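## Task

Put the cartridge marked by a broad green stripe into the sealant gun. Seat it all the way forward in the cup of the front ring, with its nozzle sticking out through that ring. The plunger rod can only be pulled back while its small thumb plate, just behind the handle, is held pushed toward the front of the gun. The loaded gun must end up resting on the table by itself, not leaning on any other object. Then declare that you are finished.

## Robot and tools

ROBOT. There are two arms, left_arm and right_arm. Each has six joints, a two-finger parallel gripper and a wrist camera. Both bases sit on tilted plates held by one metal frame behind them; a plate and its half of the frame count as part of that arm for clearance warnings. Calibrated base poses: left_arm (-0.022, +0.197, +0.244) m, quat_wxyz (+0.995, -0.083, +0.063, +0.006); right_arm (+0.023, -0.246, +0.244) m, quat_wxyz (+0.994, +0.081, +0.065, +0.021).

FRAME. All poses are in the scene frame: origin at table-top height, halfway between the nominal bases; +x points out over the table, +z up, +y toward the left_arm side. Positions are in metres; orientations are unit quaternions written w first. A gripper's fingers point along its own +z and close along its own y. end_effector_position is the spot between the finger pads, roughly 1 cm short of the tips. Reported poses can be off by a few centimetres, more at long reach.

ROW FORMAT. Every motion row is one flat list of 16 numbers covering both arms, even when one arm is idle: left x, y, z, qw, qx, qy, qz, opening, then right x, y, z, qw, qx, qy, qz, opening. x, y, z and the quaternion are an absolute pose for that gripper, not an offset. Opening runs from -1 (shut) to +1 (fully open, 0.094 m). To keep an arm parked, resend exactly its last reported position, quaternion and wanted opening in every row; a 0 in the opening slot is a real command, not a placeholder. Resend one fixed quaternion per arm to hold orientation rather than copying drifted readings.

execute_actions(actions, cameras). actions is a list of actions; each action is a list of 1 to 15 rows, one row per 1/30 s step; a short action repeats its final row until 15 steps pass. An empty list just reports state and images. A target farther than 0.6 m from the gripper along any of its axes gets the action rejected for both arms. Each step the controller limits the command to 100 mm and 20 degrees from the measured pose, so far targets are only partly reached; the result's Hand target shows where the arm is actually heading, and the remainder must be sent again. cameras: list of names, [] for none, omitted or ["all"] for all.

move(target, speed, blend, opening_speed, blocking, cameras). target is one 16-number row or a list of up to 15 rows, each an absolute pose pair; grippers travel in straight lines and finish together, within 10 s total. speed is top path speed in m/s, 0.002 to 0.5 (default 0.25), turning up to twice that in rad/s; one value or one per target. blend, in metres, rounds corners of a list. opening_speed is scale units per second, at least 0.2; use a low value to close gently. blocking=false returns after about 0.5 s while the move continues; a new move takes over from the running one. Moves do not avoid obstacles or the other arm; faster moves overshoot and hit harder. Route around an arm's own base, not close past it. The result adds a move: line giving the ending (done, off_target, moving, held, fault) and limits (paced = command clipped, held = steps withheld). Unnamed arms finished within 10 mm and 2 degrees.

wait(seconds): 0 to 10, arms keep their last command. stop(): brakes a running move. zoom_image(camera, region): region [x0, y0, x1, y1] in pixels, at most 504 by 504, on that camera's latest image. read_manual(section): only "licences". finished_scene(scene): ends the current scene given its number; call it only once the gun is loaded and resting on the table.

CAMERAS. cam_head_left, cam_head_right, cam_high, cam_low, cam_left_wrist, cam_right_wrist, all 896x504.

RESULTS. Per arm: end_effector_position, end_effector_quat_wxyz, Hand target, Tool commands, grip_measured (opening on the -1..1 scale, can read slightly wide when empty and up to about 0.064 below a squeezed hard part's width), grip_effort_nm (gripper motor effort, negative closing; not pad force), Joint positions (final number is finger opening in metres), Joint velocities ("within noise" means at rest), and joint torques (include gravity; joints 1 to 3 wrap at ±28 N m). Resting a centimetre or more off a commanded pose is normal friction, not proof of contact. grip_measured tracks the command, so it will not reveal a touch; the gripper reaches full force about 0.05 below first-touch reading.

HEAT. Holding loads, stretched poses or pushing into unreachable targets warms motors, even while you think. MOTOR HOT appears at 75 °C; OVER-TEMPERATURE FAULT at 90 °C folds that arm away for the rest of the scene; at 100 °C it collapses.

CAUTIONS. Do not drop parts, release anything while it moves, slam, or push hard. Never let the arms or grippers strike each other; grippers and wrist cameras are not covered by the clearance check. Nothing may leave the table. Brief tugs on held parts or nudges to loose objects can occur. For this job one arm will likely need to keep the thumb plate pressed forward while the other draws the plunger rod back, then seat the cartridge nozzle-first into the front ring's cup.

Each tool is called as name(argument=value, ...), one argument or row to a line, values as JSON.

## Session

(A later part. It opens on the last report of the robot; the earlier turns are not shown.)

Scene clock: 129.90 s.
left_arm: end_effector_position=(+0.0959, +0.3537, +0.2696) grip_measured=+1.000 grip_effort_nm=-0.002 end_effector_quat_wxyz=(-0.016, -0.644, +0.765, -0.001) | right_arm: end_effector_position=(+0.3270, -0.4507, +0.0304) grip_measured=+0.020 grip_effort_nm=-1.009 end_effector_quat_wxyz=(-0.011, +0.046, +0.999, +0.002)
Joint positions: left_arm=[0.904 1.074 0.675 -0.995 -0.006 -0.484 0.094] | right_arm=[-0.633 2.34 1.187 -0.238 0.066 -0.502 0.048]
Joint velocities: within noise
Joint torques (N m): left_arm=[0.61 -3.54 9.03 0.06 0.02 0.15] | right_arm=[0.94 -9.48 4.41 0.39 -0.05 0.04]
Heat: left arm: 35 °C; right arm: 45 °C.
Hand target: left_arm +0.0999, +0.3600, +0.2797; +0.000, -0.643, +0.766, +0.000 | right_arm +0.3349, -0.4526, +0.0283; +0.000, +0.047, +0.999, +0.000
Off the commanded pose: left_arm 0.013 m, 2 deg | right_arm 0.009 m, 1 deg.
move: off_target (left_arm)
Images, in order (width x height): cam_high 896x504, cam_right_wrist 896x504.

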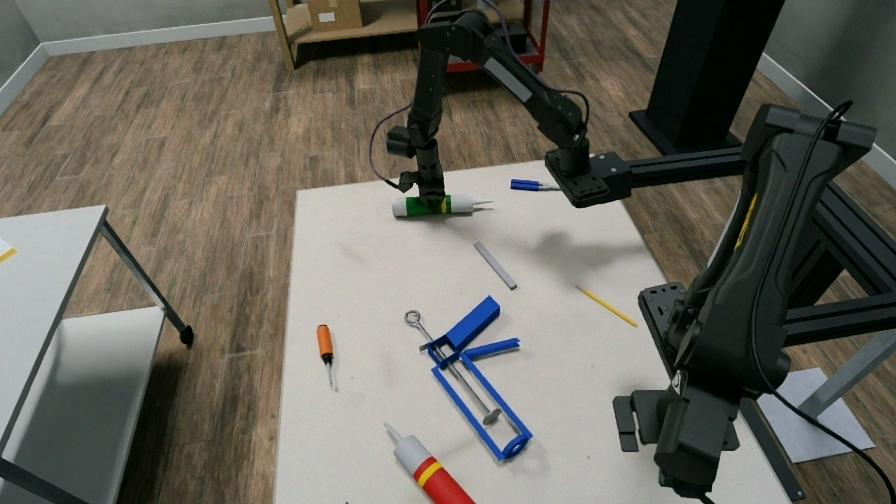

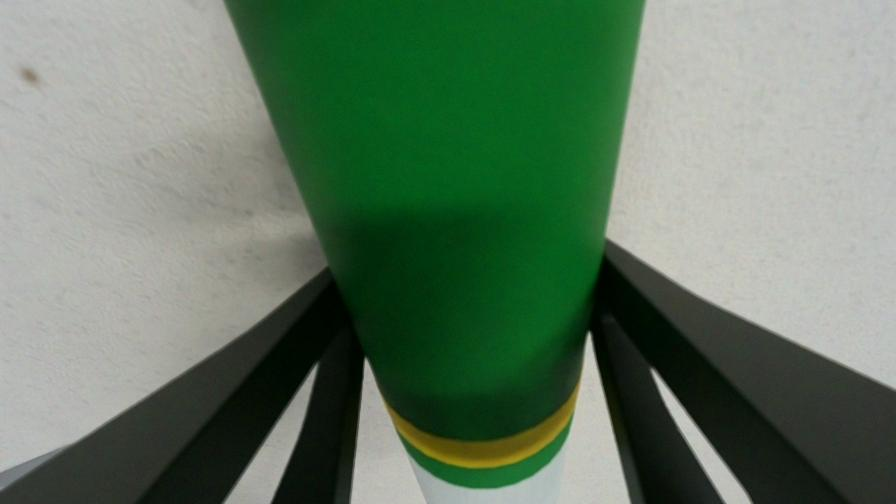

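move(
  target=[
    [0.10,0.36,0.28,0,0.6428,-0.766,0,1,0.335,-0.4525,0.2,0,0.0471,0.9989,0,-0.25],
    [0.10,0.36,0.28,0,0.6428,-0.766,0,1,0.40,-0.15,0.22,0,0.35,0.9367,0,-0.25],
    [0.10,0.36,0.28,0,0.6428,-0.766,0,1,0.45,0.095,0.2,0,0.5398,0.8418,0,-0.25],
  ],
  speed=0.2,
  blend=0.03,
)

Scene clock: 139.70 s.
left_arm: end_effector_position=(+0.0959, +0.3537, +0.2696) grip_measured=+1.000 grip_effort_nm=0.002 end_effector_quat_wxyz=(-0.016, -0.644, +0.765, -0.001) | right_arm: end_effector_position=(+0.4494, +0.0905, +0.1891) grip_measured=+0.019 grip_effort_nm=-1.004 end_effector_quat_wxyz=(+0.000, +0.542, +0.840, +0.027)
Joint positions: left_arm=[0.904 1.074 0.675 -0.995 -0.006 -0.484 0.094] | right_arm=[0.667 2.955 2.825 -1.389 0.193 1.843 0.048]
Joint velocities: within noise
Joint torques (N m): left_arm=[0.81 -3.58 8.98 0.04 0.05 0.14] | right_arm=[4.55 -14.43 10.02 0.11 0.13 0.08]
Heat: left arm: 35 °C; right arm: 46 °C.
Hand target: left_arm +0.0999, +0.3600, +0.2797; +0.000, -0.643, +0.766, +0.000 | right_arm +0.4494, +0.0946, +0.1999; +0.010, +0.540, +0.841, +0.033
Off the commanded pose: left_arm 0.013 m, 2 deg | right_arm 0.012 m, 3 deg.
elbow stopped short (right arm): the move would have taken joint 3 (elbow) straighter than the controller allows.
move: off_target (left_arm, right_arm)

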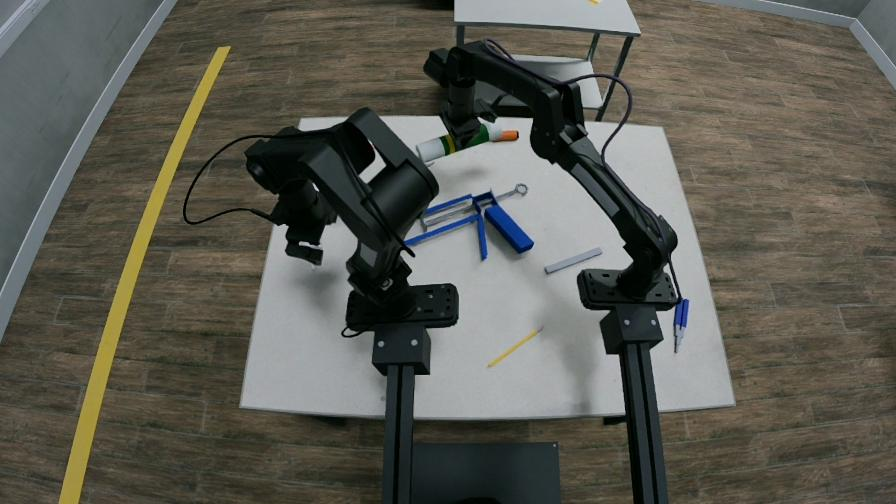

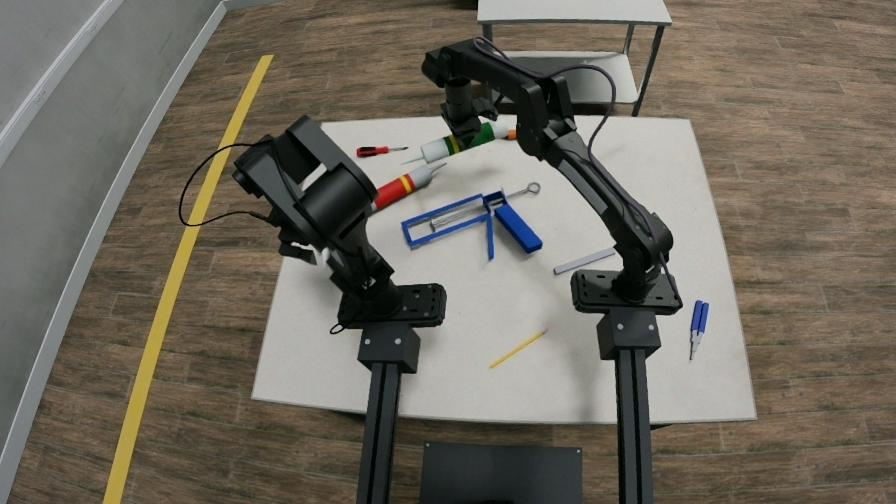

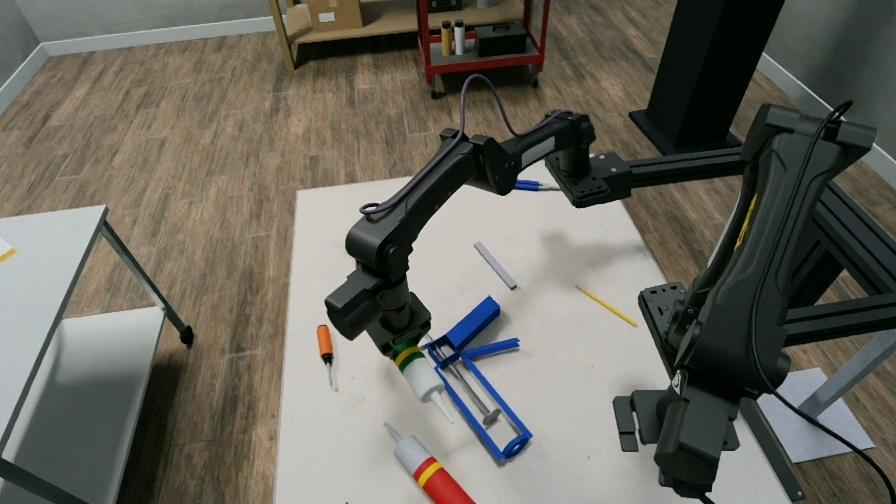

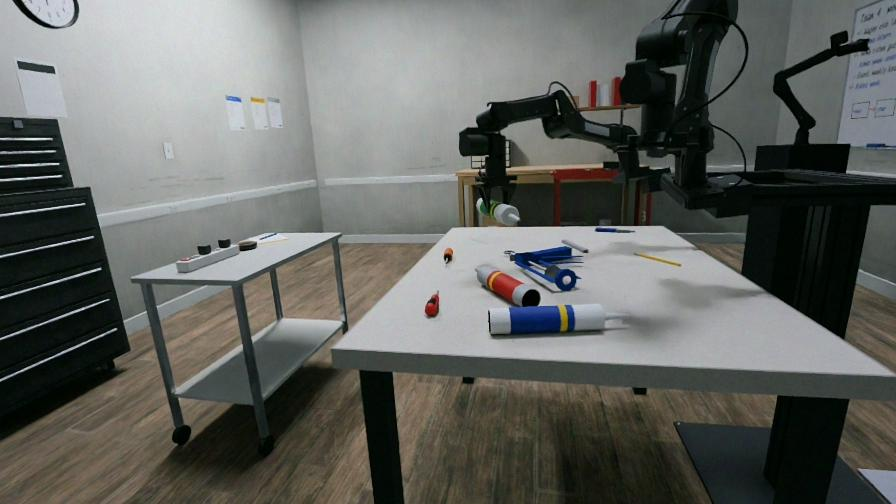

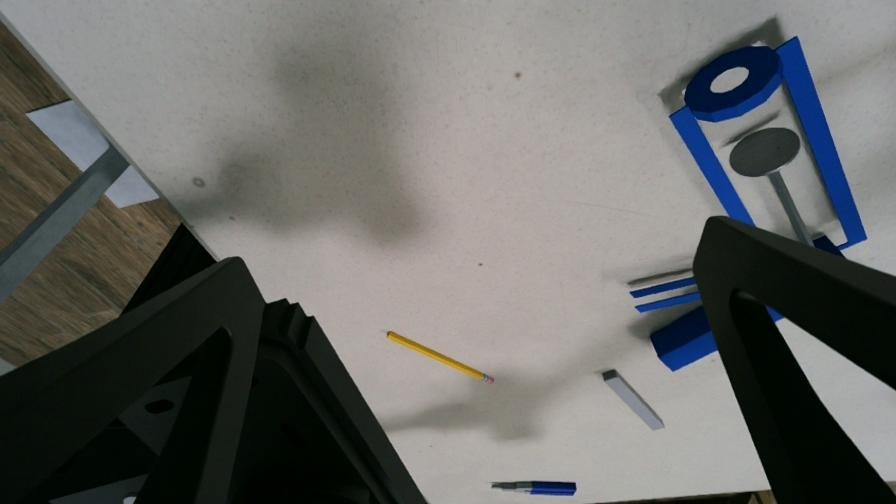

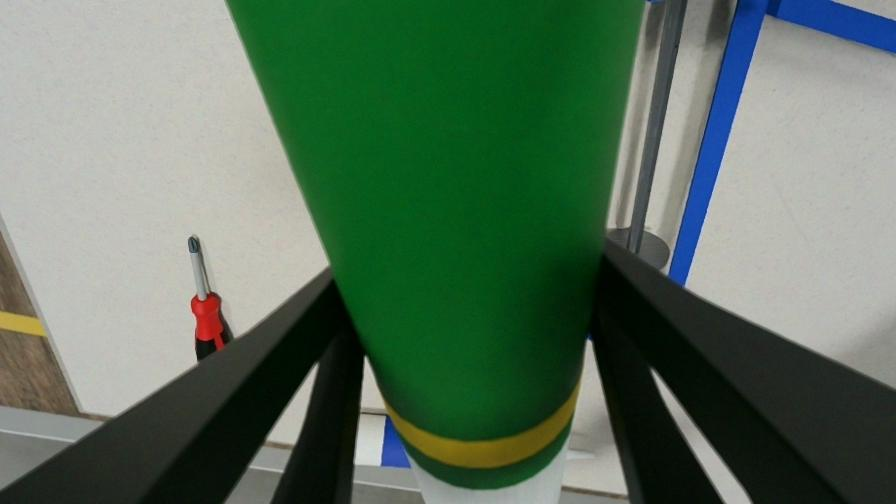

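move(
  target=[
    [0.10,0.36,0.28,0,0.6428,-0.766,0,1,0.450,0.085,0.09,0,0.5398,0.8418,0,-0.25],
  ],
  speed=0.15,
)

zoom_image(
  camera="cam_high",
  region=[290, 270, 550, 504],
)

Scene clock: 146.57 s.
left_arm: end_effector_position=(+0.0959, +0.3537, +0.2696) grip_measured=+1.000 grip_effort_nm=0.007 end_effector_quat_wxyz=(-0.016, -0.644, +0.765, -0.001) | right_arm: end_effector_position=(+0.4421, +0.0810, +0.0869) grip_measured=+0.019 grip_effort_nm=-1.009 end_effector_quat_wxyz=(-0.009, +0.541, +0.841, -0.005)
Joint positions: left_arm=[0.904 1.074 0.675 -0.995 -0.006 -0.484 0.094] | right_arm=[0.623 3.133 2.795 -1.241 0.195 1.81 0.048]
Joint velocities: within noise
Joint torques (N m): left_arm=[0.69 -3.59 8.95 0.05 0.04 0.14] | right_arm=[3.48 -13.68 9.24 0.21 0.11 -0.03]
Heat: left arm: 35 °C; right arm: 50 °C.
Hand target: left_arm +0.0999, +0.3600, +0.2797; +0.000, -0.643, +0.766, +0.000 | right_arm +0.4495, +0.0845, +0.0902; +0.002, +0.540, +0.842, +0.007
Off the commanded pose: left_arm 0.013 m, 2 deg | right_arm 0.009 m, 1 deg.
joint sent to its limit (right arm) — joint 2 (shoulder), upper limit. The joint targets still meet the commanded pose.
move: off_target (left_arm)

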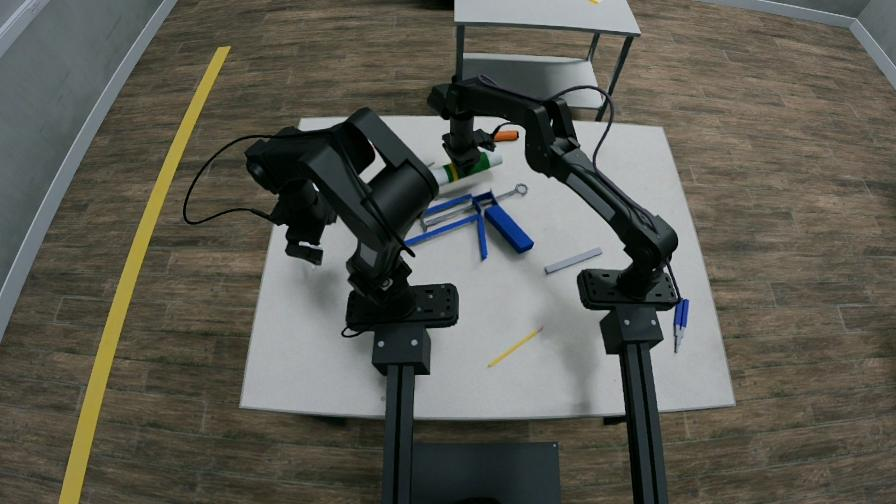

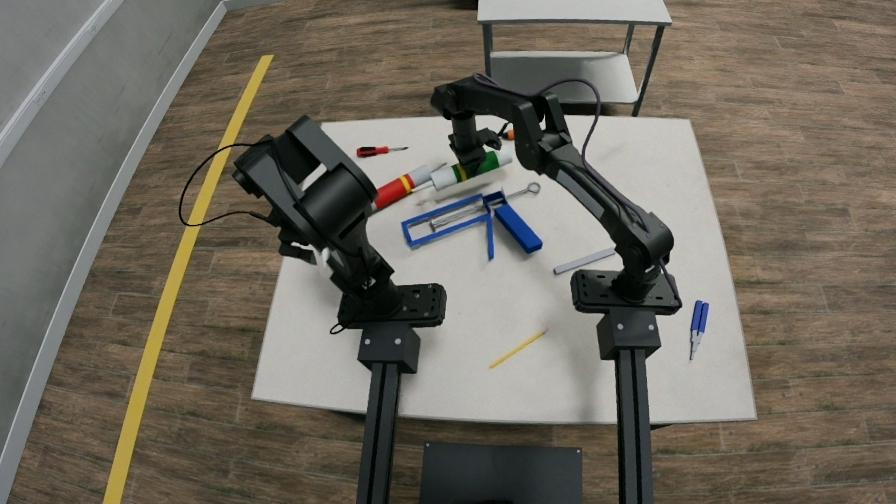

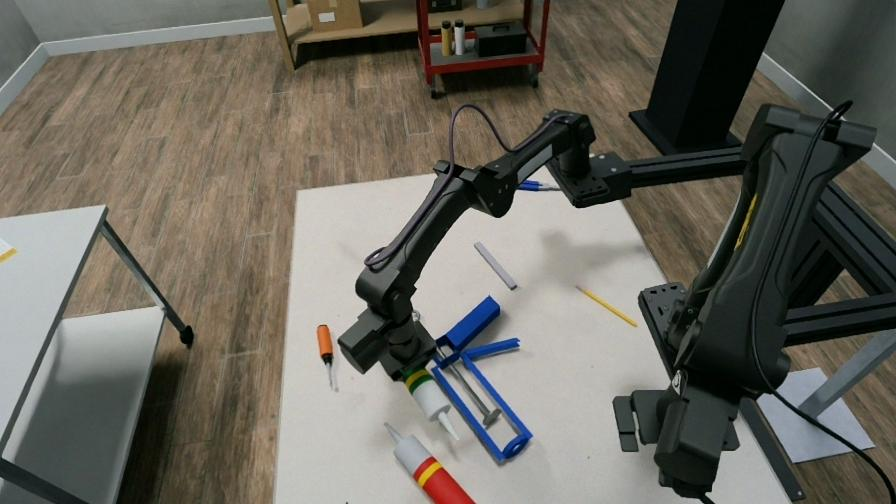

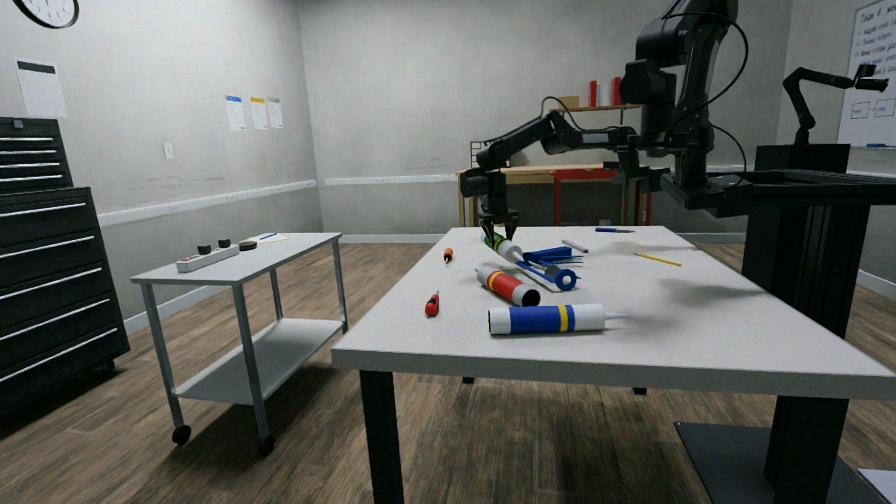

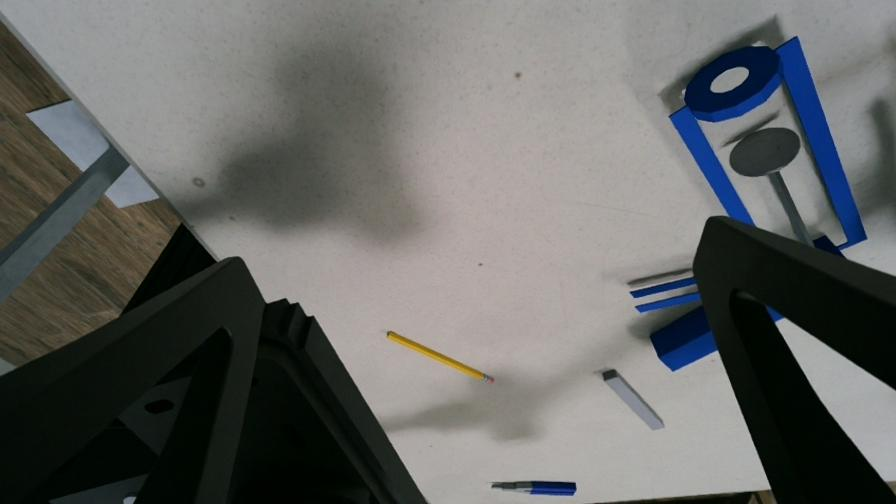

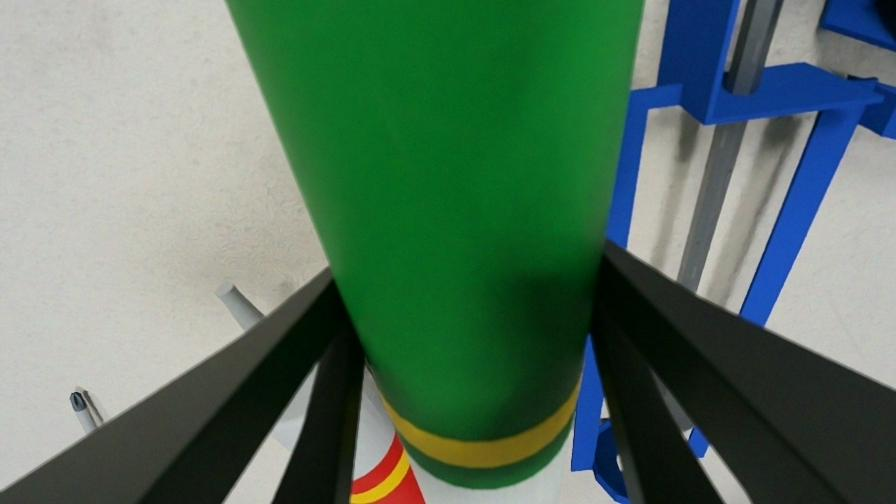

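Scaled by 1.938 from the camera's 896x504 image, which has a finer 1280x720 frame.

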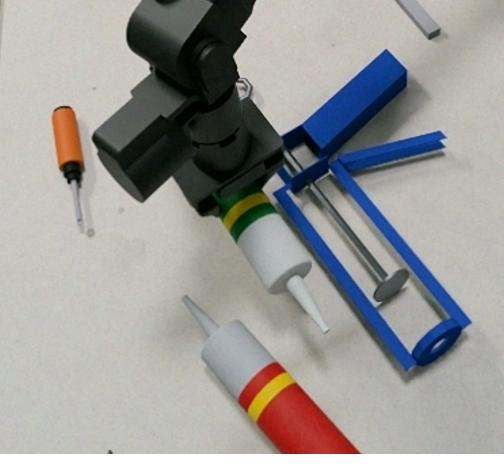

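move(
  target=[
    [0.10,0.36,0.28,0,0.6428,-0.766,0,1,0.477,0.044,0.09,0,0.5398,0.8418,0,-0.25],
    [0.10,0.36,0.28,0,0.6428,-0.766,0,1,0.477,0.044,0.045,0,0.5398,0.8418,0,-0.25],
  ],
  speed=0.12,
)

zoom_image(
  camera="cam_high",
  region=[290, 270, 550, 504],
)

zoom_image(
  camera="cam_low",
  region=[420, 180, 620, 320],
)

Scene clock: 152.43 s.
left_arm: end_effector_position=(+0.0958, +0.3536, +0.2696) grip_measured=+1.000 grip_effort_nm=0.002 end_effector_quat_wxyz=(-0.016, -0.644, +0.765, -0.001) | right_arm: end_effector_position=(+0.4757, +0.0439, +0.0496) grip_measured=+0.019 grip_effort_nm=-1.009 end_effector_quat_wxyz=(+0.000, +0.542, +0.840, +0.011)
Joint positions: left_arm=[0.904 1.074 0.675 -0.995 -0.006 -0.484 0.094] | right_arm=[0.519 3.133 2.689 -1.077 0.197 1.699 0.048]
Joint velocities: within noise
Joint torques (N m): left_arm=[0.7 -3.55 8.99 0.06 0.05 0.15] | right_arm=[3.23 -13.7 6.63 0.39 0.09 -0.06]
Heat: left arm: 35 °C; right arm: 52 °C.
Hand target: left_arm +0.0999, +0.3599, +0.2797; +0.000, -0.643, +0.766, +0.000 | right_arm +0.4765, +0.0437, +0.0451; +0.005, +0.540, +0.842, +0.011
Off the commanded pose: left_arm 0.013 m, 2 deg | right_arm 0.005 m, 1 deg.
joint sent to its limit (right arm) — joint 2 (shoulder), upper limit. The joint targets still meet the commanded pose.
move: off_target (left_arm)

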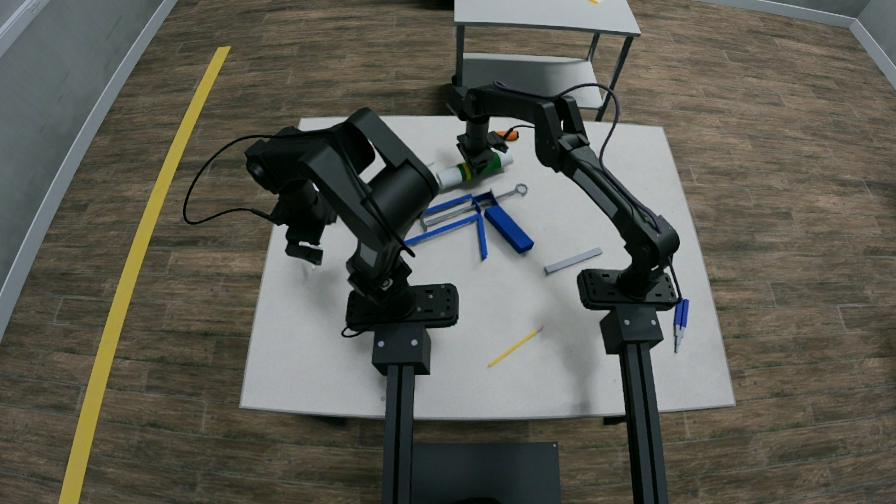

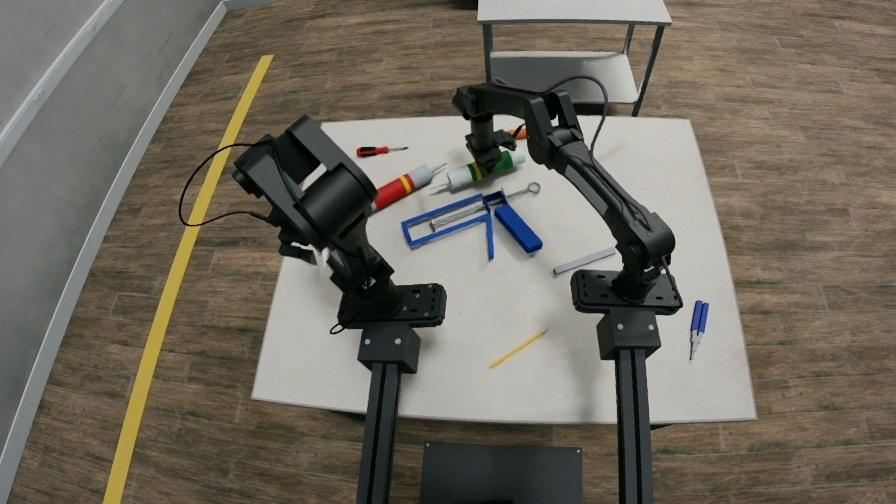

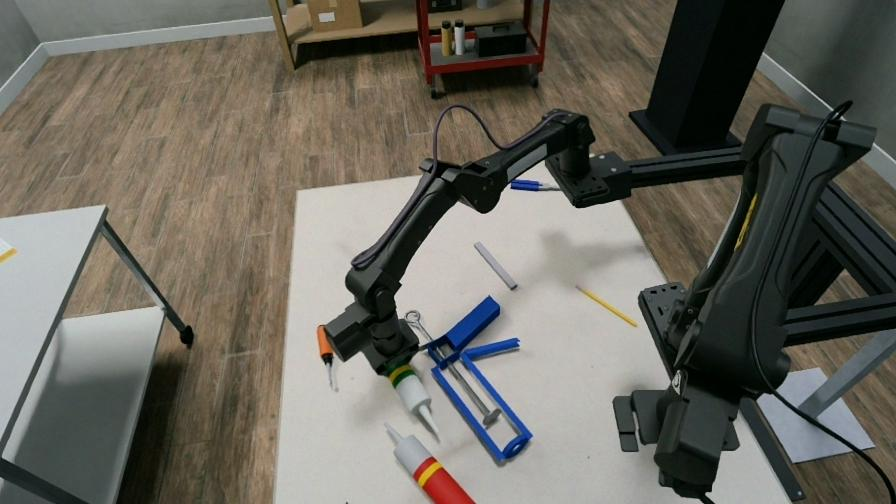

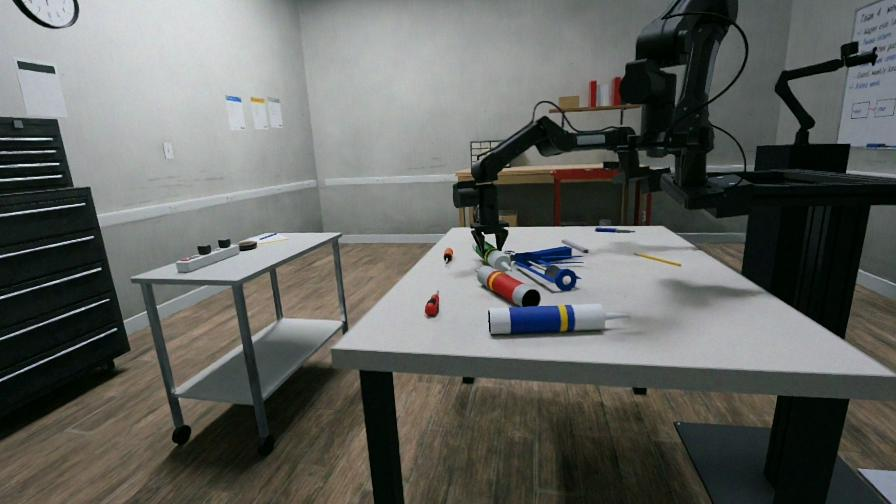

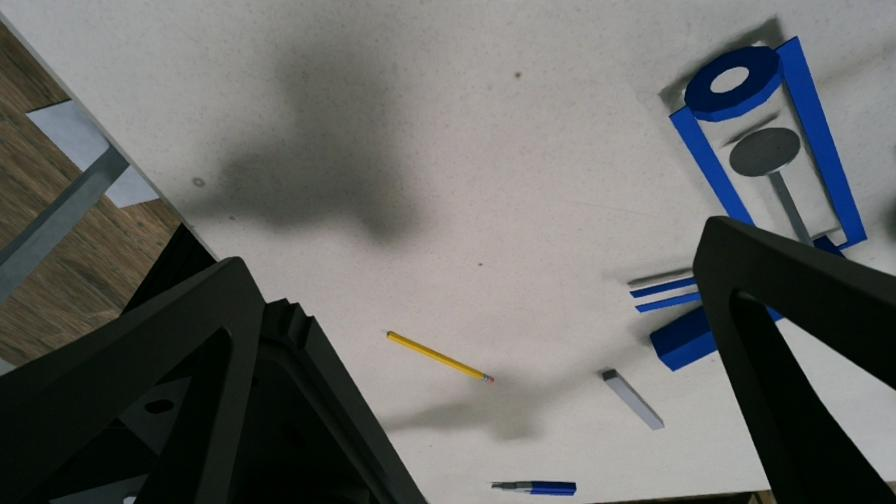

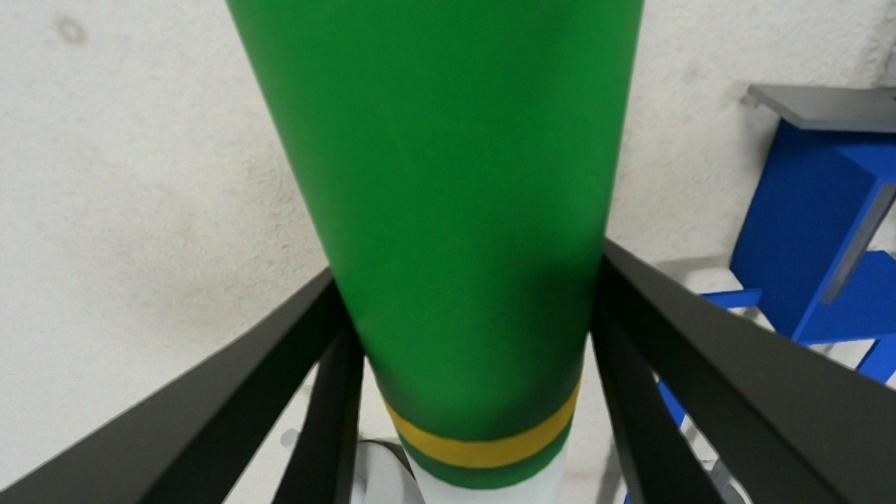

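Scaled by 1.938 from the camera's 896x504 image, which has a finer 1280x720 frame.

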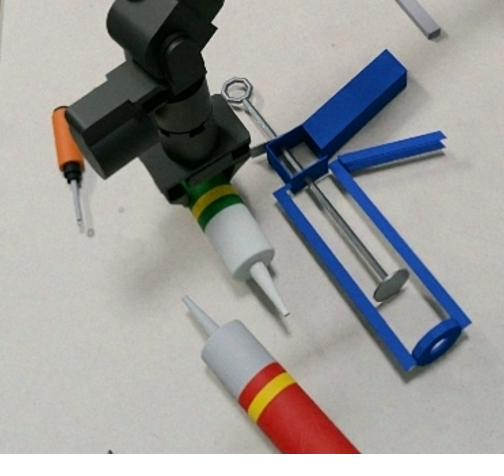

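Scaled by 2.520 from the camera's 896x504 image, which has a finer 1280x720 frame.

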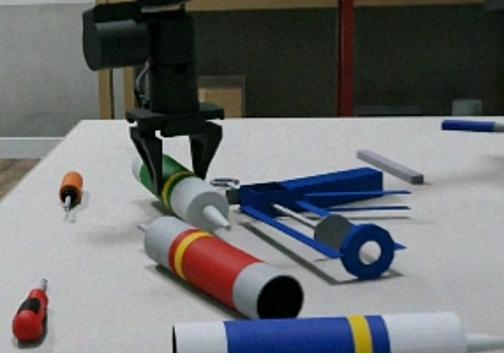

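move(
  target=[
    [0.10,0.36,0.28,0,0.6428,-0.766,0,1,0.477,0.044,0.029,0,0.5398,0.8418,0,-0.25],
  ],
  speed=0.04,
  cameras=["cam_low","cam_right_wrist"],
)

zoom_image(
  camera="cam_low",
  region=[420, 180, 620, 320],
)

Scene clock: 156.20 s.
left_arm: end_effector_position=(+0.0958, +0.3536, +0.2696) grip_measured=+1.000 grip_effort_nm=0.002 end_effector_quat_wxyz=(-0.016, -0.644, +0.765, -0.001) | right_arm: end_effector_position=(+0.4738, +0.0445, +0.0350) grip_measured=+0.019 grip_effort_nm=-1.009 end_effector_quat_wxyz=(+0.002, +0.539, +0.842, +0.016)
Joint positions: left_arm=[0.904 1.074 0.675 -0.995 -0.006 -0.484 0.094] | right_arm=[0.516 3.133 2.629 -1.005 0.196 1.687 0.048]
Joint velocities: within noise
Joint torques (N m): left_arm=[0.83 -3.54 8.95 0.08 0.04 0.11] | right_arm=[2.96 -13.59 6.2 0.47 0.09 0.01]
Heat: left arm: 35 °C; right arm: 52 °C.
Hand target: left_arm +0.0999, +0.3599, +0.2797; +0.000, -0.643, +0.766, +0.000 | right_arm +0.4763, +0.0435, +0.0293; +0.008, +0.540, +0.842, +0.019
Off the commanded pose: left_arm 0.013 m, 2 deg | right_arm 0.007 m, 2 deg.
joint sent to its limit (right arm) — joint 2 (shoulder), upper limit. The joint targets still meet the commanded pose.
move: off_target (left_arm)
Images, in order (width x height): cam_low 896x504, cam_right_wrist 896x504.

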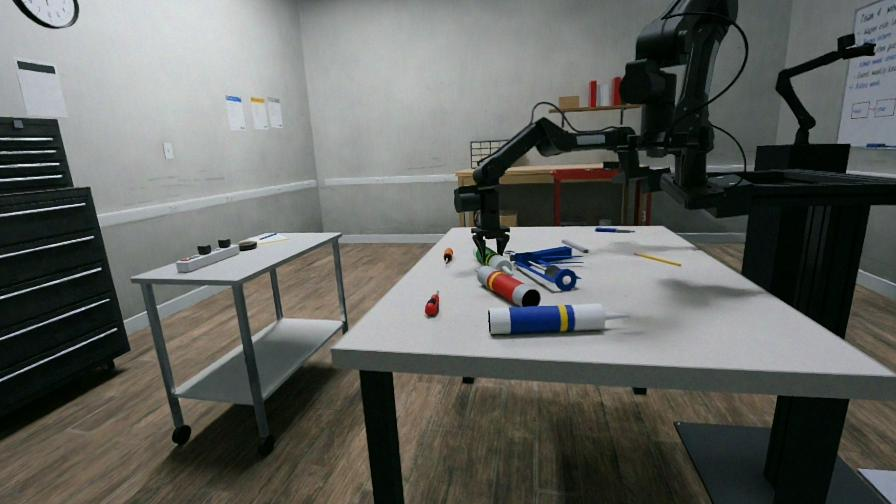

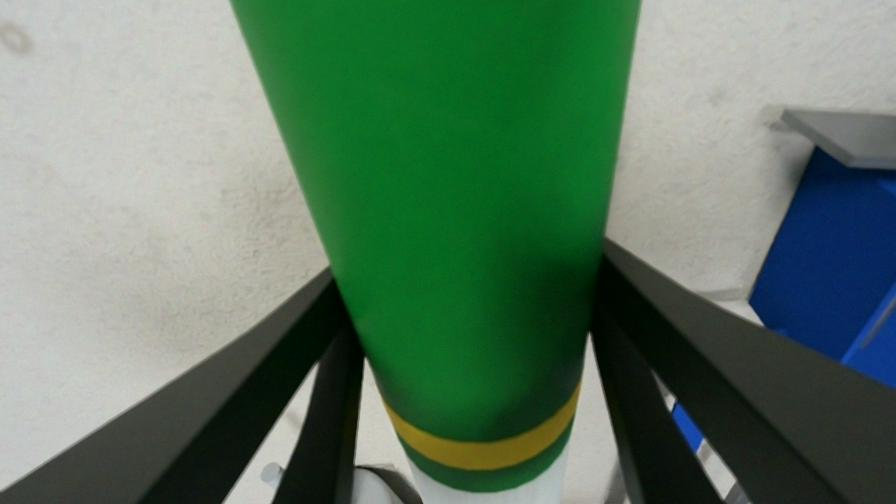

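Scaled by 2.520 from the camera's 896x504 image, which has a finer 1280x720 frame.

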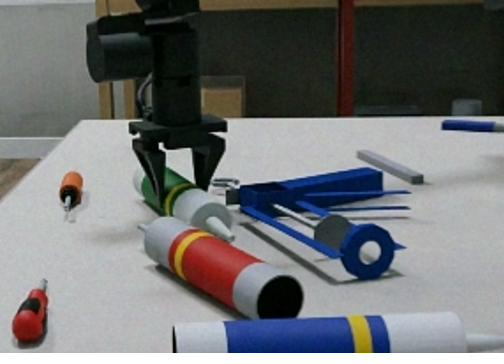

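move(
  target=[
    [0.10,0.36,0.28,0,0.6428,-0.766,0,1,0.477,0.044,0.023,0,0.5398,0.8418,0,-0.25],
  ],
  speed=0.03,
  cameras=["cam_low"],
)

zoom_image(
  camera="cam_low",
  region=[460, 210, 560, 290],
)

Scene clock: 159.27 s.
left_arm: end_effector_position=(+0.0958, +0.3536, +0.2696) grip_measured=+1.000 grip_effort_nm=0.002 end_effector_quat_wxyz=(-0.016, -0.644, +0.765, -0.001) | right_arm: end_effector_position=(+0.4736, +0.0448, +0.0339) grip_measured=+0.019 grip_effort_nm=-1.004 end_effector_quat_wxyz=(+0.002, +0.538, +0.843, +0.017)
Joint positions: left_arm=[0.904 1.074 0.675 -0.995 -0.006 -0.484 0.094] | right_arm=[0.516 3.133 2.624 -0.998 0.196 1.685 0.048]
Joint velocities: within noise
Joint torques (N m): left_arm=[0.77 -3.59 8.98 0.07 0.03 0.17] | right_arm=[2.71 -13.59 4.74 0.74 0.07 -0.05]
Heat: left arm: 35 °C; right arm: 53 °C.
Hand target: left_arm +0.0999, +0.3599, +0.2797; +0.000, -0.643, +0.766, +0.000 | right_arm +0.4761, +0.0433, +0.0239; +0.009, +0.540, +0.842, +0.021
Off the commanded pose: left_arm 0.013 m, 2 deg | right_arm 0.011 m, 2 deg.
joint sent to its limit (right arm) — joint 2 (shoulder), upper limit. The joint targets are off in orientation, not in position.
move: off_target (left_arm, right_arm)
Images, in order (width x height): cam_low 896x504.

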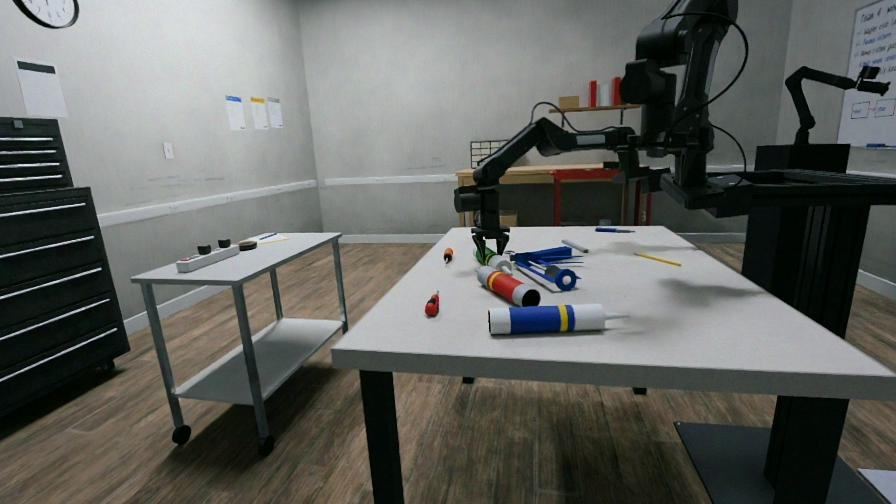

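Scaled by 5.040 from the camera's 896x504 image, which has a finer 1280x720 frame.

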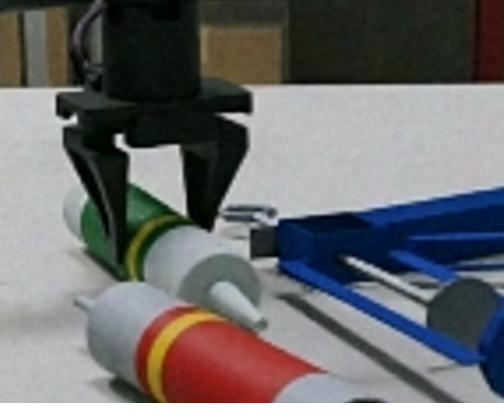

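move(
  target=[
    [0.10,0.36,0.28,0,0.6428,-0.766,0,1,0.477,0.044,0.029,0,0.5398,0.8418,0,0.4],
    [0.10,0.36,0.28,0,0.6428,-0.766,0,1,0.477,0.040,0.14,0,0.5398,0.8418,0,0.4],
  ],
  speed=[0.03,0.12],
  opening_speed=0.4,
)

zoom_image(
  camera="cam_high",
  region=[290, 270, 550, 504],
)

Scene clock: 166.10 s.
left_arm: end_effector_position=(+0.0958, +0.3536, +0.2696) grip_measured=+1.000 grip_effort_nm=-0.002 end_effector_quat_wxyz=(-0.016, -0.644, +0.765, -0.001) | right_arm: end_effector_position=(+0.4690, +0.0309, +0.1101) grip_measured=+0.397 grip_effort_nm=0.173 end_effector_quat_wxyz=(-0.014, +0.542, +0.840, -0.018)
Joint positions: left_arm=[0.904 1.074 0.675 -0.995 -0.006 -0.484 0.094] | right_arm=[0.528 3.009 2.677 -1.256 0.196 1.722 0.066]
Joint velocities: within noise
Joint torques (N m): left_arm=[0.76 -3.62 9.06 0.04 0.03 0.15] | right_arm=[5.16 -18.17 8.62 -0.15 0.12 0.1]
Heat: left arm: 34 °C; right arm: 55 °C.
Hand target: left_arm +0.0999, +0.3599, +0.2797; +0.000, -0.643, +0.766, +0.000 | right_arm +0.4766, +0.0398, +0.1394; +0.000, +0.540, +0.842, +0.001
Off the commanded pose: left_arm 0.013 m, 2 deg | right_arm 0.032 m, 3 deg.
move: off_target (left_arm, right_arm)

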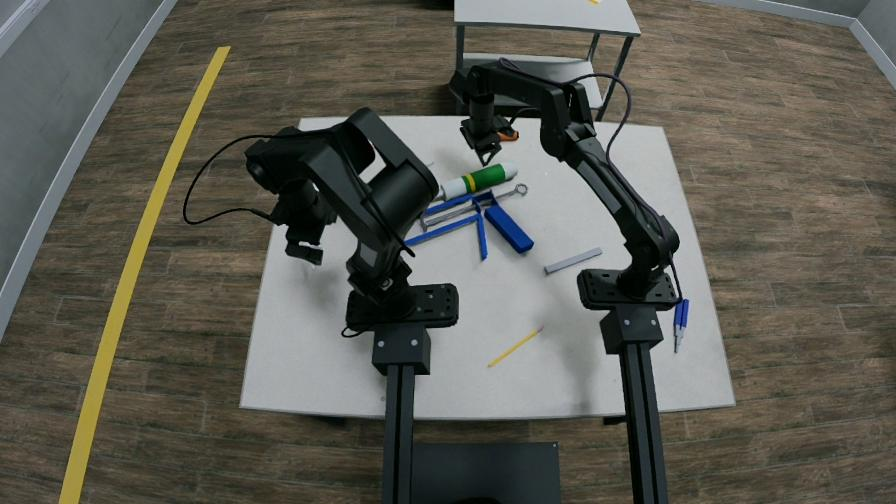

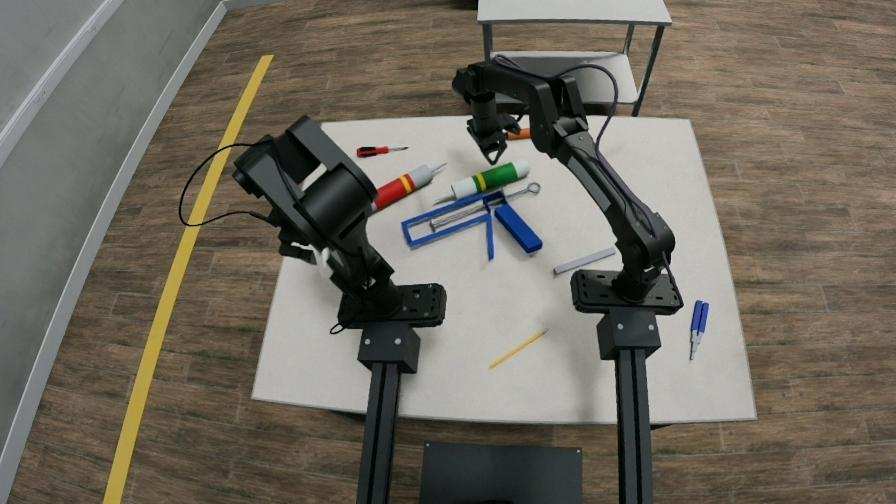

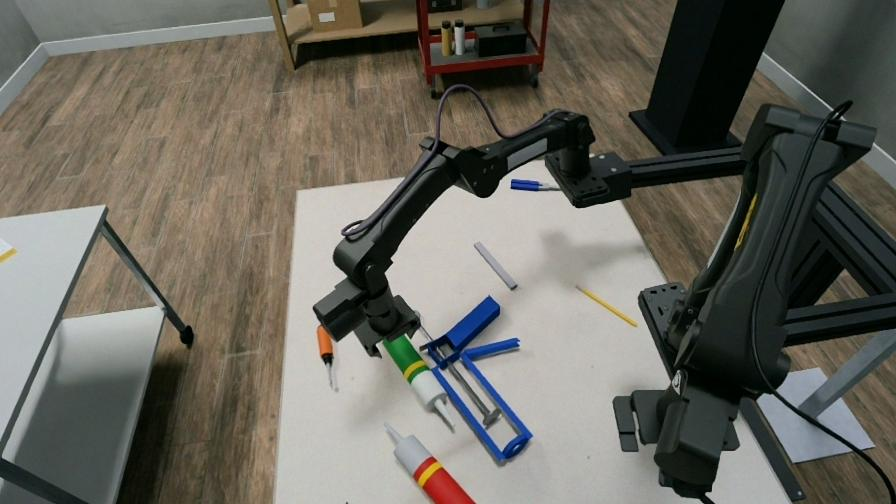

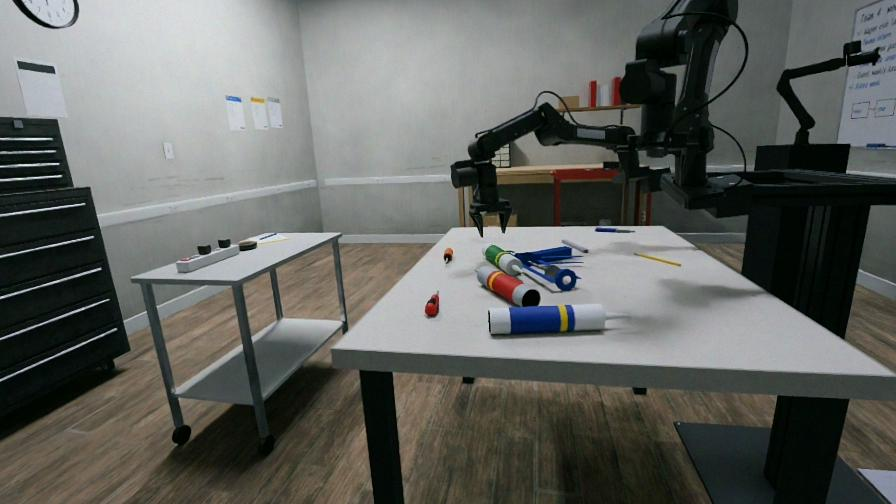

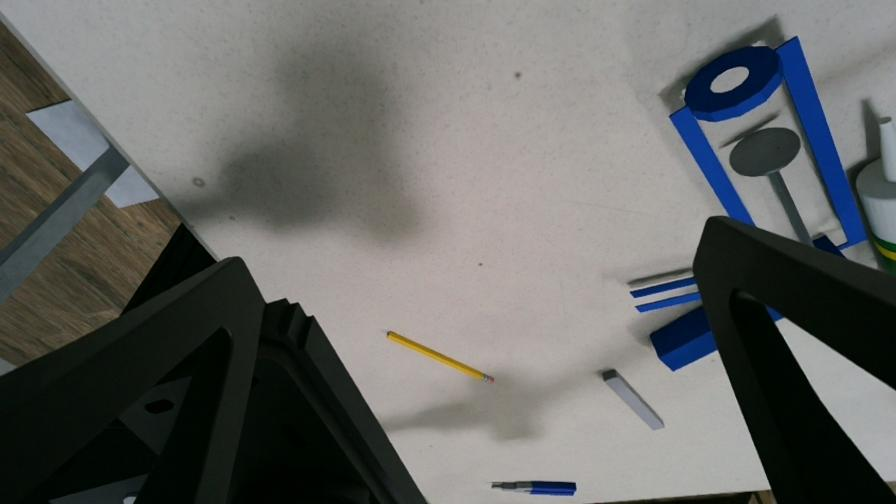

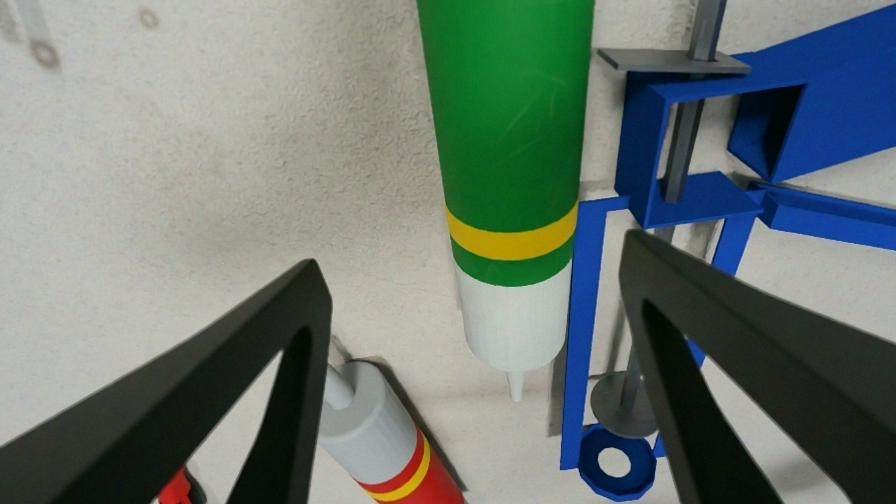

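Scaled by 1.938 from the camera's 896x504 image, which has a finer 1280x720 frame.

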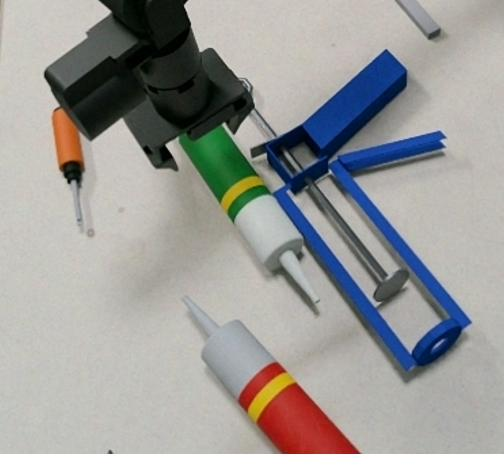

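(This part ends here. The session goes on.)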